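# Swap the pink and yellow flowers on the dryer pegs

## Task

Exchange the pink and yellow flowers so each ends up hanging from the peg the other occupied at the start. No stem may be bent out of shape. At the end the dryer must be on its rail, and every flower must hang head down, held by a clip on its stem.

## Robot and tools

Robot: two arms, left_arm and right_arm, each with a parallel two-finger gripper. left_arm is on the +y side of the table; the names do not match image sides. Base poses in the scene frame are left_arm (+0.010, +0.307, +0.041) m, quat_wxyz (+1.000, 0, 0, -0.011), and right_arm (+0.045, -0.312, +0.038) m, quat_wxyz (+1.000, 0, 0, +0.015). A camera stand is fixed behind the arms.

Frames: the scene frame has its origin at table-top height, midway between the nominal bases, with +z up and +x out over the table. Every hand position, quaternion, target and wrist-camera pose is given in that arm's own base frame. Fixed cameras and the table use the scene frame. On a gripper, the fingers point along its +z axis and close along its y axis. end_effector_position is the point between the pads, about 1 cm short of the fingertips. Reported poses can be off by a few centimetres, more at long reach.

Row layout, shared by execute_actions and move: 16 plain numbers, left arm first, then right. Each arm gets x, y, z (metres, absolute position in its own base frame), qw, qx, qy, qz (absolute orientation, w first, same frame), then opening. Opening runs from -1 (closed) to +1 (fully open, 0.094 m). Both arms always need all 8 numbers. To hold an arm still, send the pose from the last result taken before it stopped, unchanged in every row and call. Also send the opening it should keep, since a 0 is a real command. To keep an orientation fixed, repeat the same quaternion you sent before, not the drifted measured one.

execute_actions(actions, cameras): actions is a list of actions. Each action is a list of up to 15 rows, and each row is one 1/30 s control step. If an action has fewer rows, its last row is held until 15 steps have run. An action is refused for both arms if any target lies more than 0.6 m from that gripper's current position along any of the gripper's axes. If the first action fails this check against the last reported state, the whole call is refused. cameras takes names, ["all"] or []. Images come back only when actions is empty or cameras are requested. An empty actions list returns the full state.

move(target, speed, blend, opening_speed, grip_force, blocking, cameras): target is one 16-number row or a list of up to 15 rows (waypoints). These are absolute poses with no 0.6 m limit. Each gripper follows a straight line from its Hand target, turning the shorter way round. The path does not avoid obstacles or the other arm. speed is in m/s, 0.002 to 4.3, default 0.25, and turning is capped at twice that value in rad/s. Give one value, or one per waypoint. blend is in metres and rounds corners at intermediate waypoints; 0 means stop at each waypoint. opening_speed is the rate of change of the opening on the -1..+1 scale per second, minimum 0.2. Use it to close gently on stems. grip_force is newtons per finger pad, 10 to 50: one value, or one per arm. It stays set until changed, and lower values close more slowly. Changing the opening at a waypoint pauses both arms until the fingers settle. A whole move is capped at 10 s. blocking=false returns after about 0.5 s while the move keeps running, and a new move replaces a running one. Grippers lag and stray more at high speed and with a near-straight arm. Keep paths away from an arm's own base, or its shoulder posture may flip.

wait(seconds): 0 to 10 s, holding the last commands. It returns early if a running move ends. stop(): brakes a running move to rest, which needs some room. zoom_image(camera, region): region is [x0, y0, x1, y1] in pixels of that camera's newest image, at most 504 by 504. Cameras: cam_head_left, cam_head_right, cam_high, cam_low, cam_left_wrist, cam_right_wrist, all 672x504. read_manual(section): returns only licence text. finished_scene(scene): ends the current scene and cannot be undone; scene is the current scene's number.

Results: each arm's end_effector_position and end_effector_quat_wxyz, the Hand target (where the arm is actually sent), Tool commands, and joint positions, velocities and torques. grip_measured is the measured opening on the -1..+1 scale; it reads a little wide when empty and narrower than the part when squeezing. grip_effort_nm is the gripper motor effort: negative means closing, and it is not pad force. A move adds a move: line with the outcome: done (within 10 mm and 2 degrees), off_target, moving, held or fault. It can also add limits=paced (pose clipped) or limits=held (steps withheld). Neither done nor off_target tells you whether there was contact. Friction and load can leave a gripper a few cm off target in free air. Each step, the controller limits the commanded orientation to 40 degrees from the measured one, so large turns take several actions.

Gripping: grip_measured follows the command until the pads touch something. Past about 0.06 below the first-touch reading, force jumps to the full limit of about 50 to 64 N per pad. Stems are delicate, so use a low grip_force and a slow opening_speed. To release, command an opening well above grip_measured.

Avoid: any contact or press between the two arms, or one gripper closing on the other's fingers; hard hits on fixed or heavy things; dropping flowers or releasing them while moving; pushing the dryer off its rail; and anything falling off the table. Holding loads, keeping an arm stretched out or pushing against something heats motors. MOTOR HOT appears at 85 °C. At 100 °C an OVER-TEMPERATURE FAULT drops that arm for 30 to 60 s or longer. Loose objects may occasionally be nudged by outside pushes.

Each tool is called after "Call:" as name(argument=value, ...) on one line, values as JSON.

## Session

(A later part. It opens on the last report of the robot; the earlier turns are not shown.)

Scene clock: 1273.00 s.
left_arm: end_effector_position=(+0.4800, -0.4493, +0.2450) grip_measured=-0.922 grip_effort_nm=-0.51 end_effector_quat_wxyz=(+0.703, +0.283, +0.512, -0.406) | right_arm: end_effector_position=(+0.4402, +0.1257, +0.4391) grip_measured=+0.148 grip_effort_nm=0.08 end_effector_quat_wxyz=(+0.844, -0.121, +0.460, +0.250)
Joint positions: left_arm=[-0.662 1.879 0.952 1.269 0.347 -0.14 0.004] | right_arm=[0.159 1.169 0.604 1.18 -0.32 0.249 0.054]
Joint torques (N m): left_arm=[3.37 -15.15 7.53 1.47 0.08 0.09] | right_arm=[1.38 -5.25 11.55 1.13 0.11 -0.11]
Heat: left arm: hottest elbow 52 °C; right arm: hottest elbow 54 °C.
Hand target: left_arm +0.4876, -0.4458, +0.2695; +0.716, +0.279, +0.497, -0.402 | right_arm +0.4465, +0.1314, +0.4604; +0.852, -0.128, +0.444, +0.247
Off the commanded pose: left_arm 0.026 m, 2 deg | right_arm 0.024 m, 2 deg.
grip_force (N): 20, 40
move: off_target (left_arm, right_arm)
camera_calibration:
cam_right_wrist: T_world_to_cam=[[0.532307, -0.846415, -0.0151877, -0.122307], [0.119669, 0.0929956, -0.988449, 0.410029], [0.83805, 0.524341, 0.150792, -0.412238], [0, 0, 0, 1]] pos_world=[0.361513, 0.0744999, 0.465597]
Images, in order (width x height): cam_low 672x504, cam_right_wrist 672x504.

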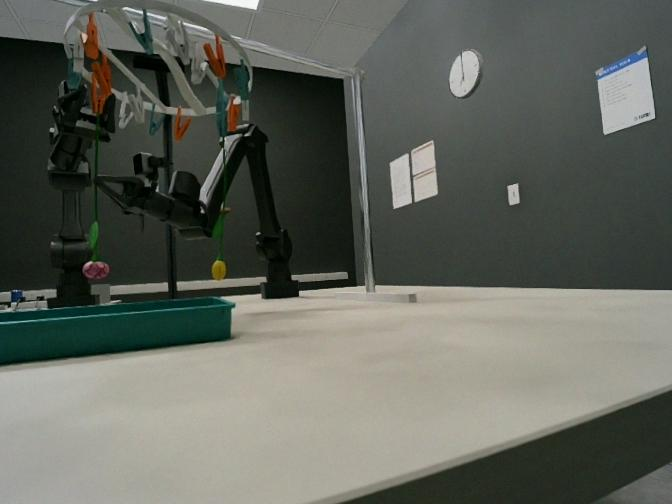

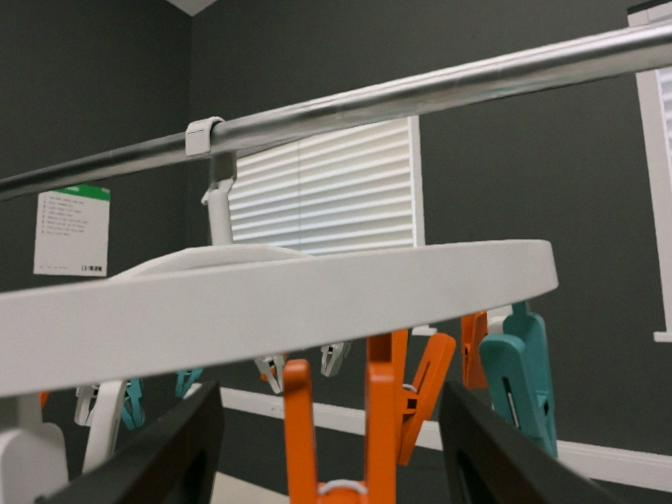

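Call:
move(target=[[0.4882, -0.4464, 0.2695, 0.71618, 0.27938, 0.49683, -0.40272, -0.3, 0.4478, 0.1318, 0.461, 0.852, -0.12844, 0.44352, 0.24673, 0.15], [0.4286, -0.3484, 0.2395, 0.71618, 0.27938, 0.49683, -0.40272, -0.3, 0.4478, 0.1318, 0.461, 0.852, -0.12844, 0.44352, 0.24673, 0.15], [0.39, -0.285, 0.225, 0.71618, 0.27938, 0.49683, -0.40272, -0.3, 0.3648, 0.0793, 0.392, 0.852, -0.12844, 0.44352, 0.24673, 0.15]], grip_force=[20, 40], speed=0.15, blend=[0, 0.02, 0], opening_speed=0.6, cameras=["all"])

Call:
zoom_image(camera="cam_low", region=[60, 40, 260, 300])

Call:
zoom_image(camera="cam_head_left", region=[220, 20, 400, 200])

Call:
zoom_image(camera="cam_head_right", region=[200, 20, 380, 200])

Scene clock: 1282.47 s.
left_arm: end_effector_position=(+0.3909, -0.2911, +0.2135) grip_measured=-0.302 grip_effort_nm=0.06 end_effector_quat_wxyz=(+0.696, +0.290, +0.525, -0.395) | right_arm: end_effector_position=(+0.3690, +0.0829, +0.3917) grip_measured=+0.149 grip_effort_nm=0.07 end_effector_quat_wxyz=(+0.850, -0.132, +0.447, +0.244)
Joint positions: left_arm=[-0.454 1.689 0.477 1.546 0.541 -0.189 0.033] | right_arm=[0.025 1.071 0.363 1.383 -0.439 0.32 0.054]
Joint torques (N m): left_arm=[3.37 -9.93 3.56 2.66 0.05 -0.05] | right_arm=[-0.26 -3.66 6.22 1.94 0.08 0.2]
Heat: left arm: hottest elbow 52 °C; right arm: hottest elbow 55 °C.
Hand target: left_arm +0.3900, -0.2854, +0.2253; +0.706, +0.286, +0.513, -0.395 | right_arm +0.3649, +0.0794, +0.3920; +0.852, -0.128, +0.444, +0.247
Off the commanded pose: left_arm 0.013 m, 4 deg | right_arm 0.006 m, 1 deg.
joint sent to its limit (left arm) — joint 4 (wrist pitch), upper limit. The joint targets are off in orientation, not in position.
grip_force (N): 20, 40
move: off_target (left_arm)
camera_calibration:
cam_left_wrist: T_world_to_cam=[[-0.849707, -0.527254, 0.000689108, 0.178478], [-0.0795762, 0.12695, -0.988712, 0.316999], [0.521215, -0.840171, -0.149828, -0.323952], [0, 0, 0, 1]] pos_world=[0.345728, -0.218314, 0.264761]
cam_right_wrist: T_world_to_cam=[[0.532962, -0.845971, 0.0168936, -0.134245], [0.154628, 0.0777475, -0.984909, 0.362614], [0.831891, 0.527531, 0.172247, -0.329397], [0, 0, 0, 1]] pos_world=[0.289499, 0.0320074, 0.416147]

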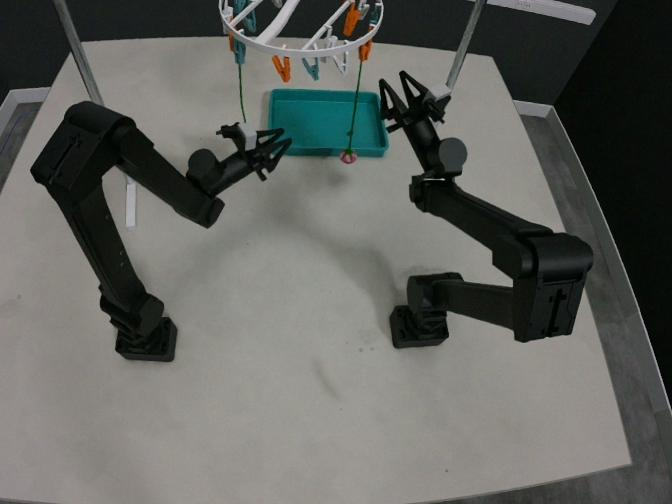

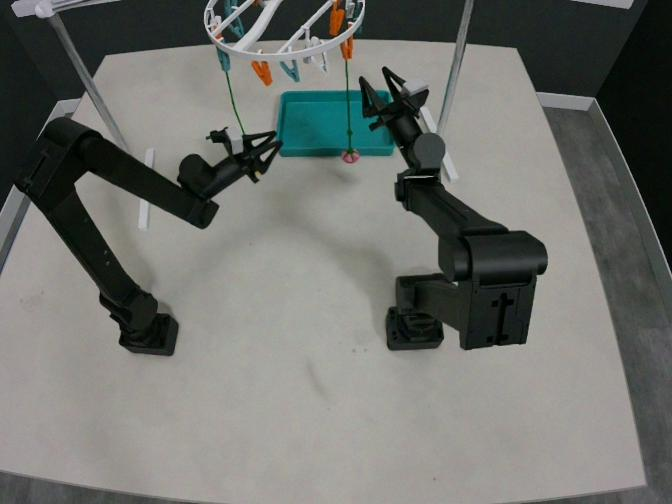

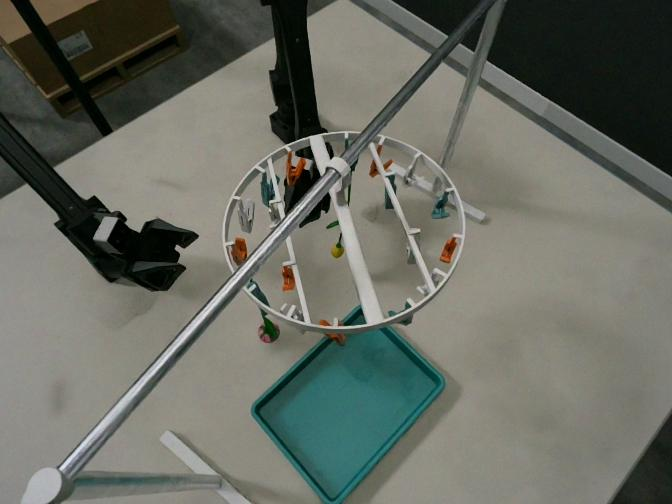

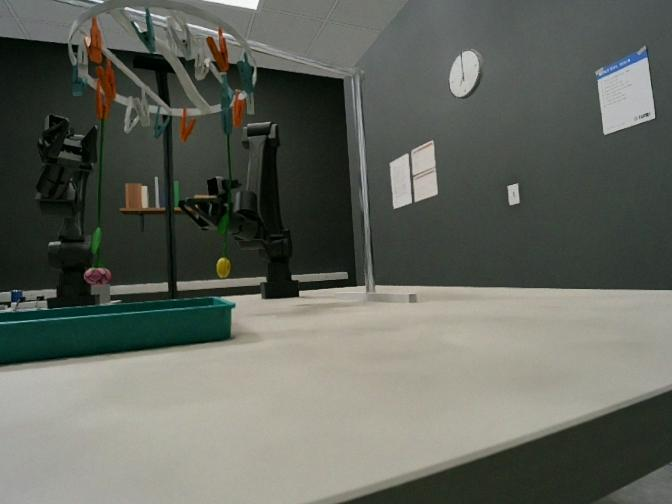

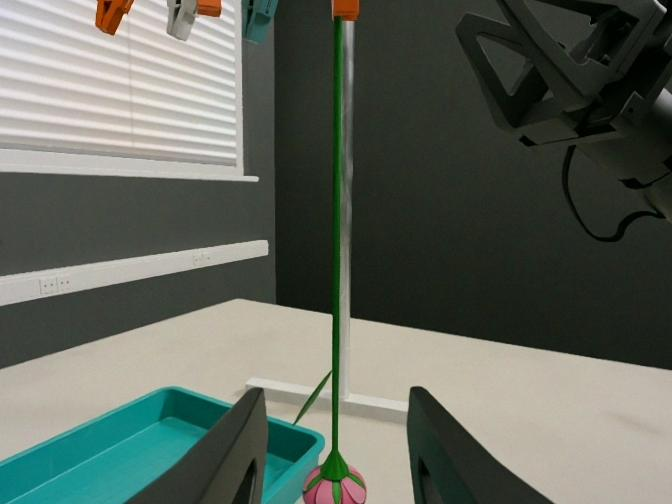

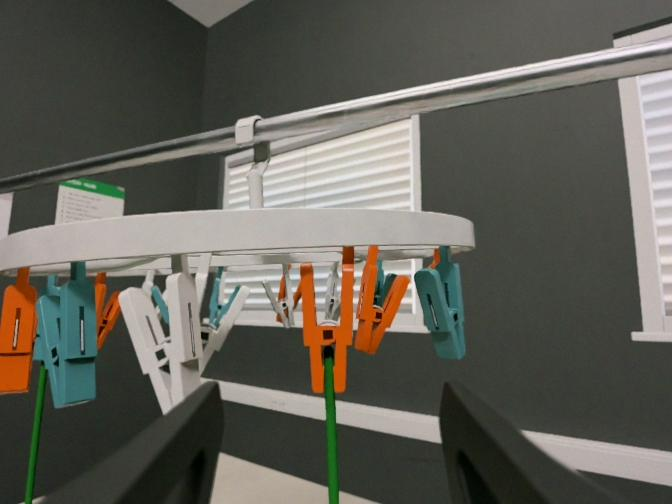

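Scaled by 1.938 from the camera's 672x504 image, which has a finer 960x720 frame.

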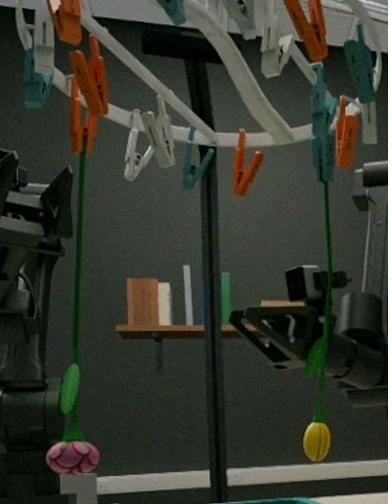

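Scaled by 2.800 from the camera's 672x504 image, which has a finer 960x720 frame.

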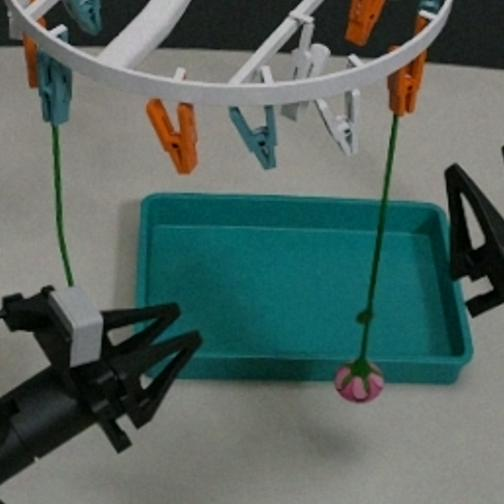

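Scaled by 2.800 from the camera's 672x504 image, which has a finer 960x720 frame.

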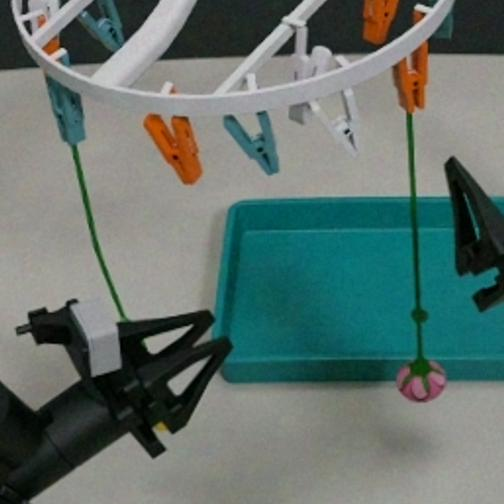

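Call:
move(target=[[0.37, -0.16, 0.24, 0.71618, 0.27938, 0.49683, -0.40272, -0.3, 0.33, 0.06, 0.36, 0.852, -0.12844, 0.44352, 0.24673, 0.15]], speed=0.2, cameras=["all"])

Call:
zoom_image(camera="cam_head_left", region=[220, 40, 290, 190])

Call:
zoom_image(camera="cam_head_right", region=[210, 40, 280, 190])

Call:
zoom_image(camera="cam_low", region=[190, 100, 260, 290])

Scene clock: 1287.87 s.
left_arm: end_effector_position=(+0.3725, -0.1647, +0.2320) grip_measured=-0.302 grip_effort_nm=0.06 end_effector_quat_wxyz=(+0.686, +0.288, +0.546, -0.385) | right_arm: end_effector_position=(+0.3329, +0.0628, +0.3617) grip_measured=+0.149 grip_effort_nm=0.07 end_effector_quat_wxyz=(+0.852, -0.132, +0.444, +0.244)
Joint positions: left_arm=[-0.079 1.495 0.333 1.546 0.88 -0.329 0.033] | right_arm=[-0.064 1.064 0.239 1.536 -0.507 0.386 0.054]
Joint torques (N m): left_arm=[3.43 -7.36 3.81 2.44 -0.03 -0.06] | right_arm=[-0.26 -1.73 5.48 1.94 0.11 0.19]
Heat: left arm: hottest elbow 52 °C; right arm: hottest elbow 54 °C.
Hand target: left_arm +0.3700, -0.1604, +0.2403; +0.695, +0.288, +0.537, -0.381 | right_arm +0.3300, +0.0601, +0.3600; +0.852, -0.128, +0.444, +0.247
Off the commanded pose: left_arm 0.010 m, 7 deg | right_arm 0.004 m, 1 deg.
joint sent to its limit (left arm) — joint 4 (wrist pitch), upper limit. The joint targets are off in orientation, not in position.
grip_force (N): 20, 40
move: off_target (left_arm)
camera_calibration:
cam_left_wrist: T_world_to_cam=[[-0.838376, -0.544922, 0.0136061, 0.219281], [-0.115917, 0.153841, -0.981273, 0.333885], [0.532624, -0.824253, -0.192142, -0.197224], [0, 0, 0, 1]] pos_world=[0.327589, -0.094437, 0.286754]
cam_right_wrist: T_world_to_cam=[[0.532975, -0.845912, 0.0192448, -0.132295], [0.160825, 0.0789467, -0.983821, 0.337655], [0.830707, 0.527446, 0.17812, -0.285287], [0, 0, 0, 1]] pos_world=[0.253196, 0.011907, 0.385553]

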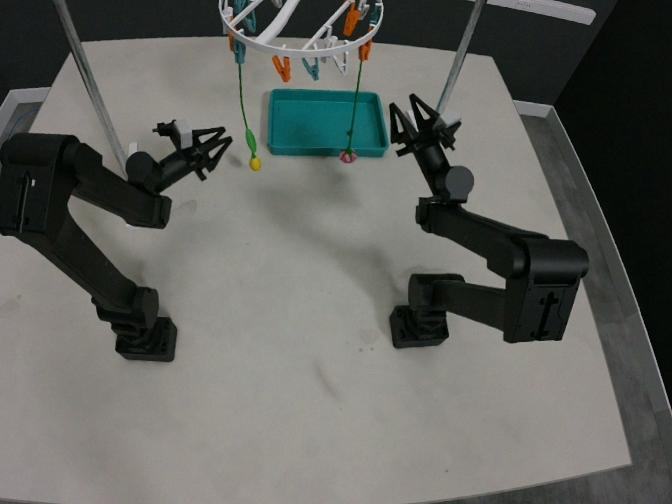

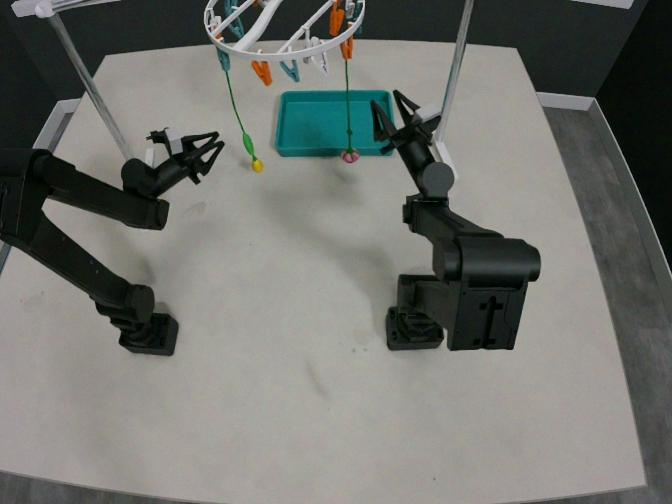

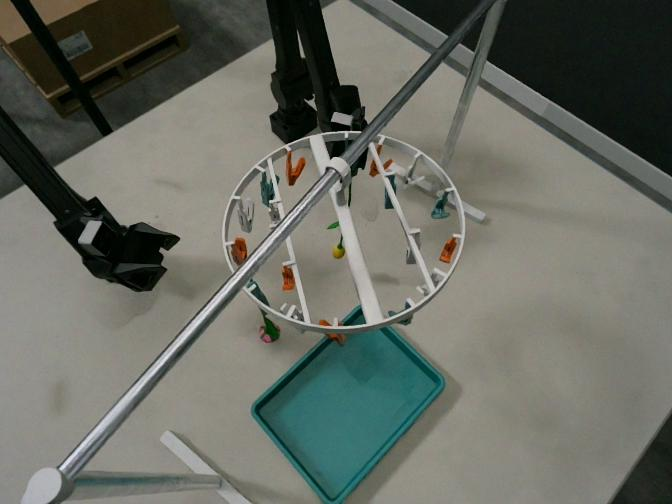

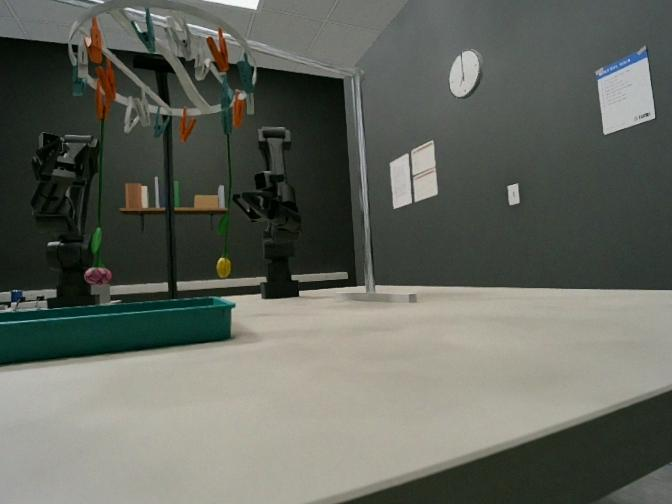

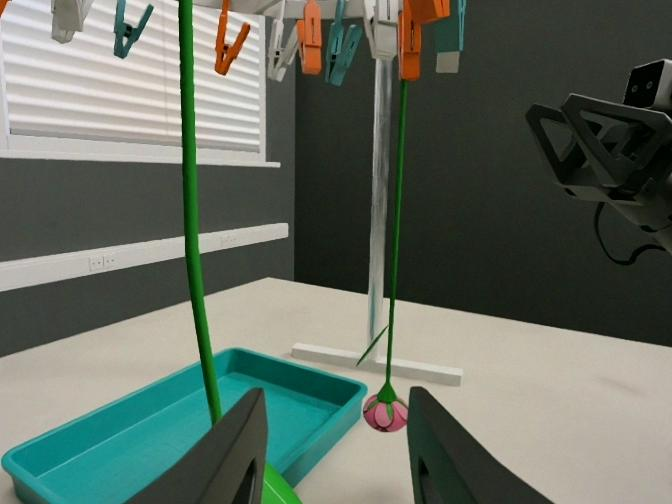

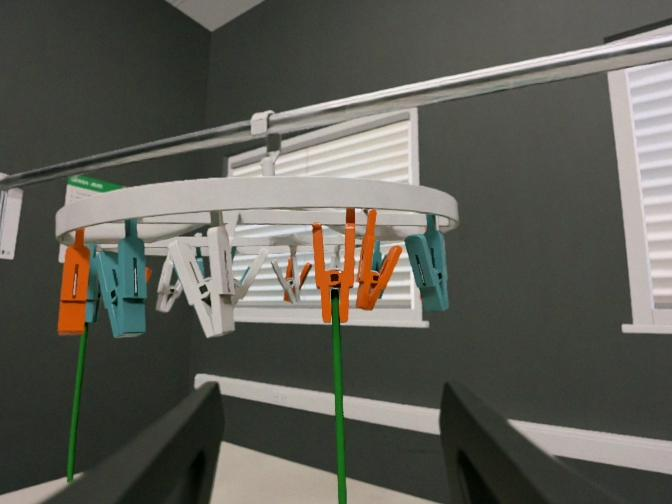

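Scaled by 3.360 from the camera's 672x504 image, which has a finer 960x720 frame.

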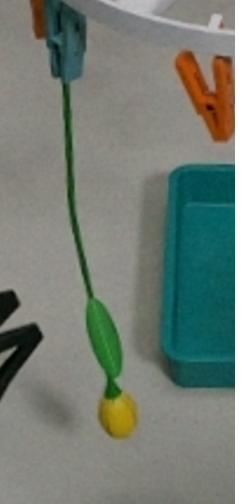

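Scaled by 3.360 from the camera's 672x504 image, which has a finer 960x720 frame.

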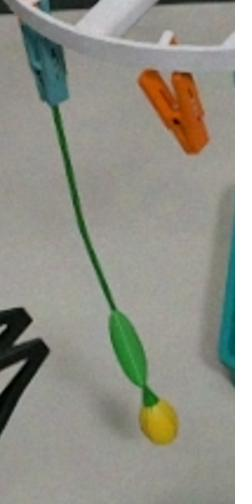

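Scaled by 2.653 from the camera's 672x504 image, which has a finer 960x720 frame.

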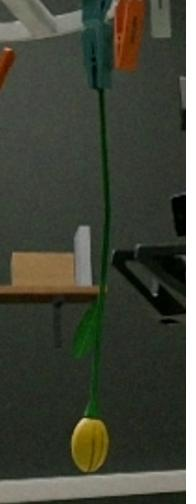

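Call:
finished_scene(scene=2)

The scene is finished: the task was done.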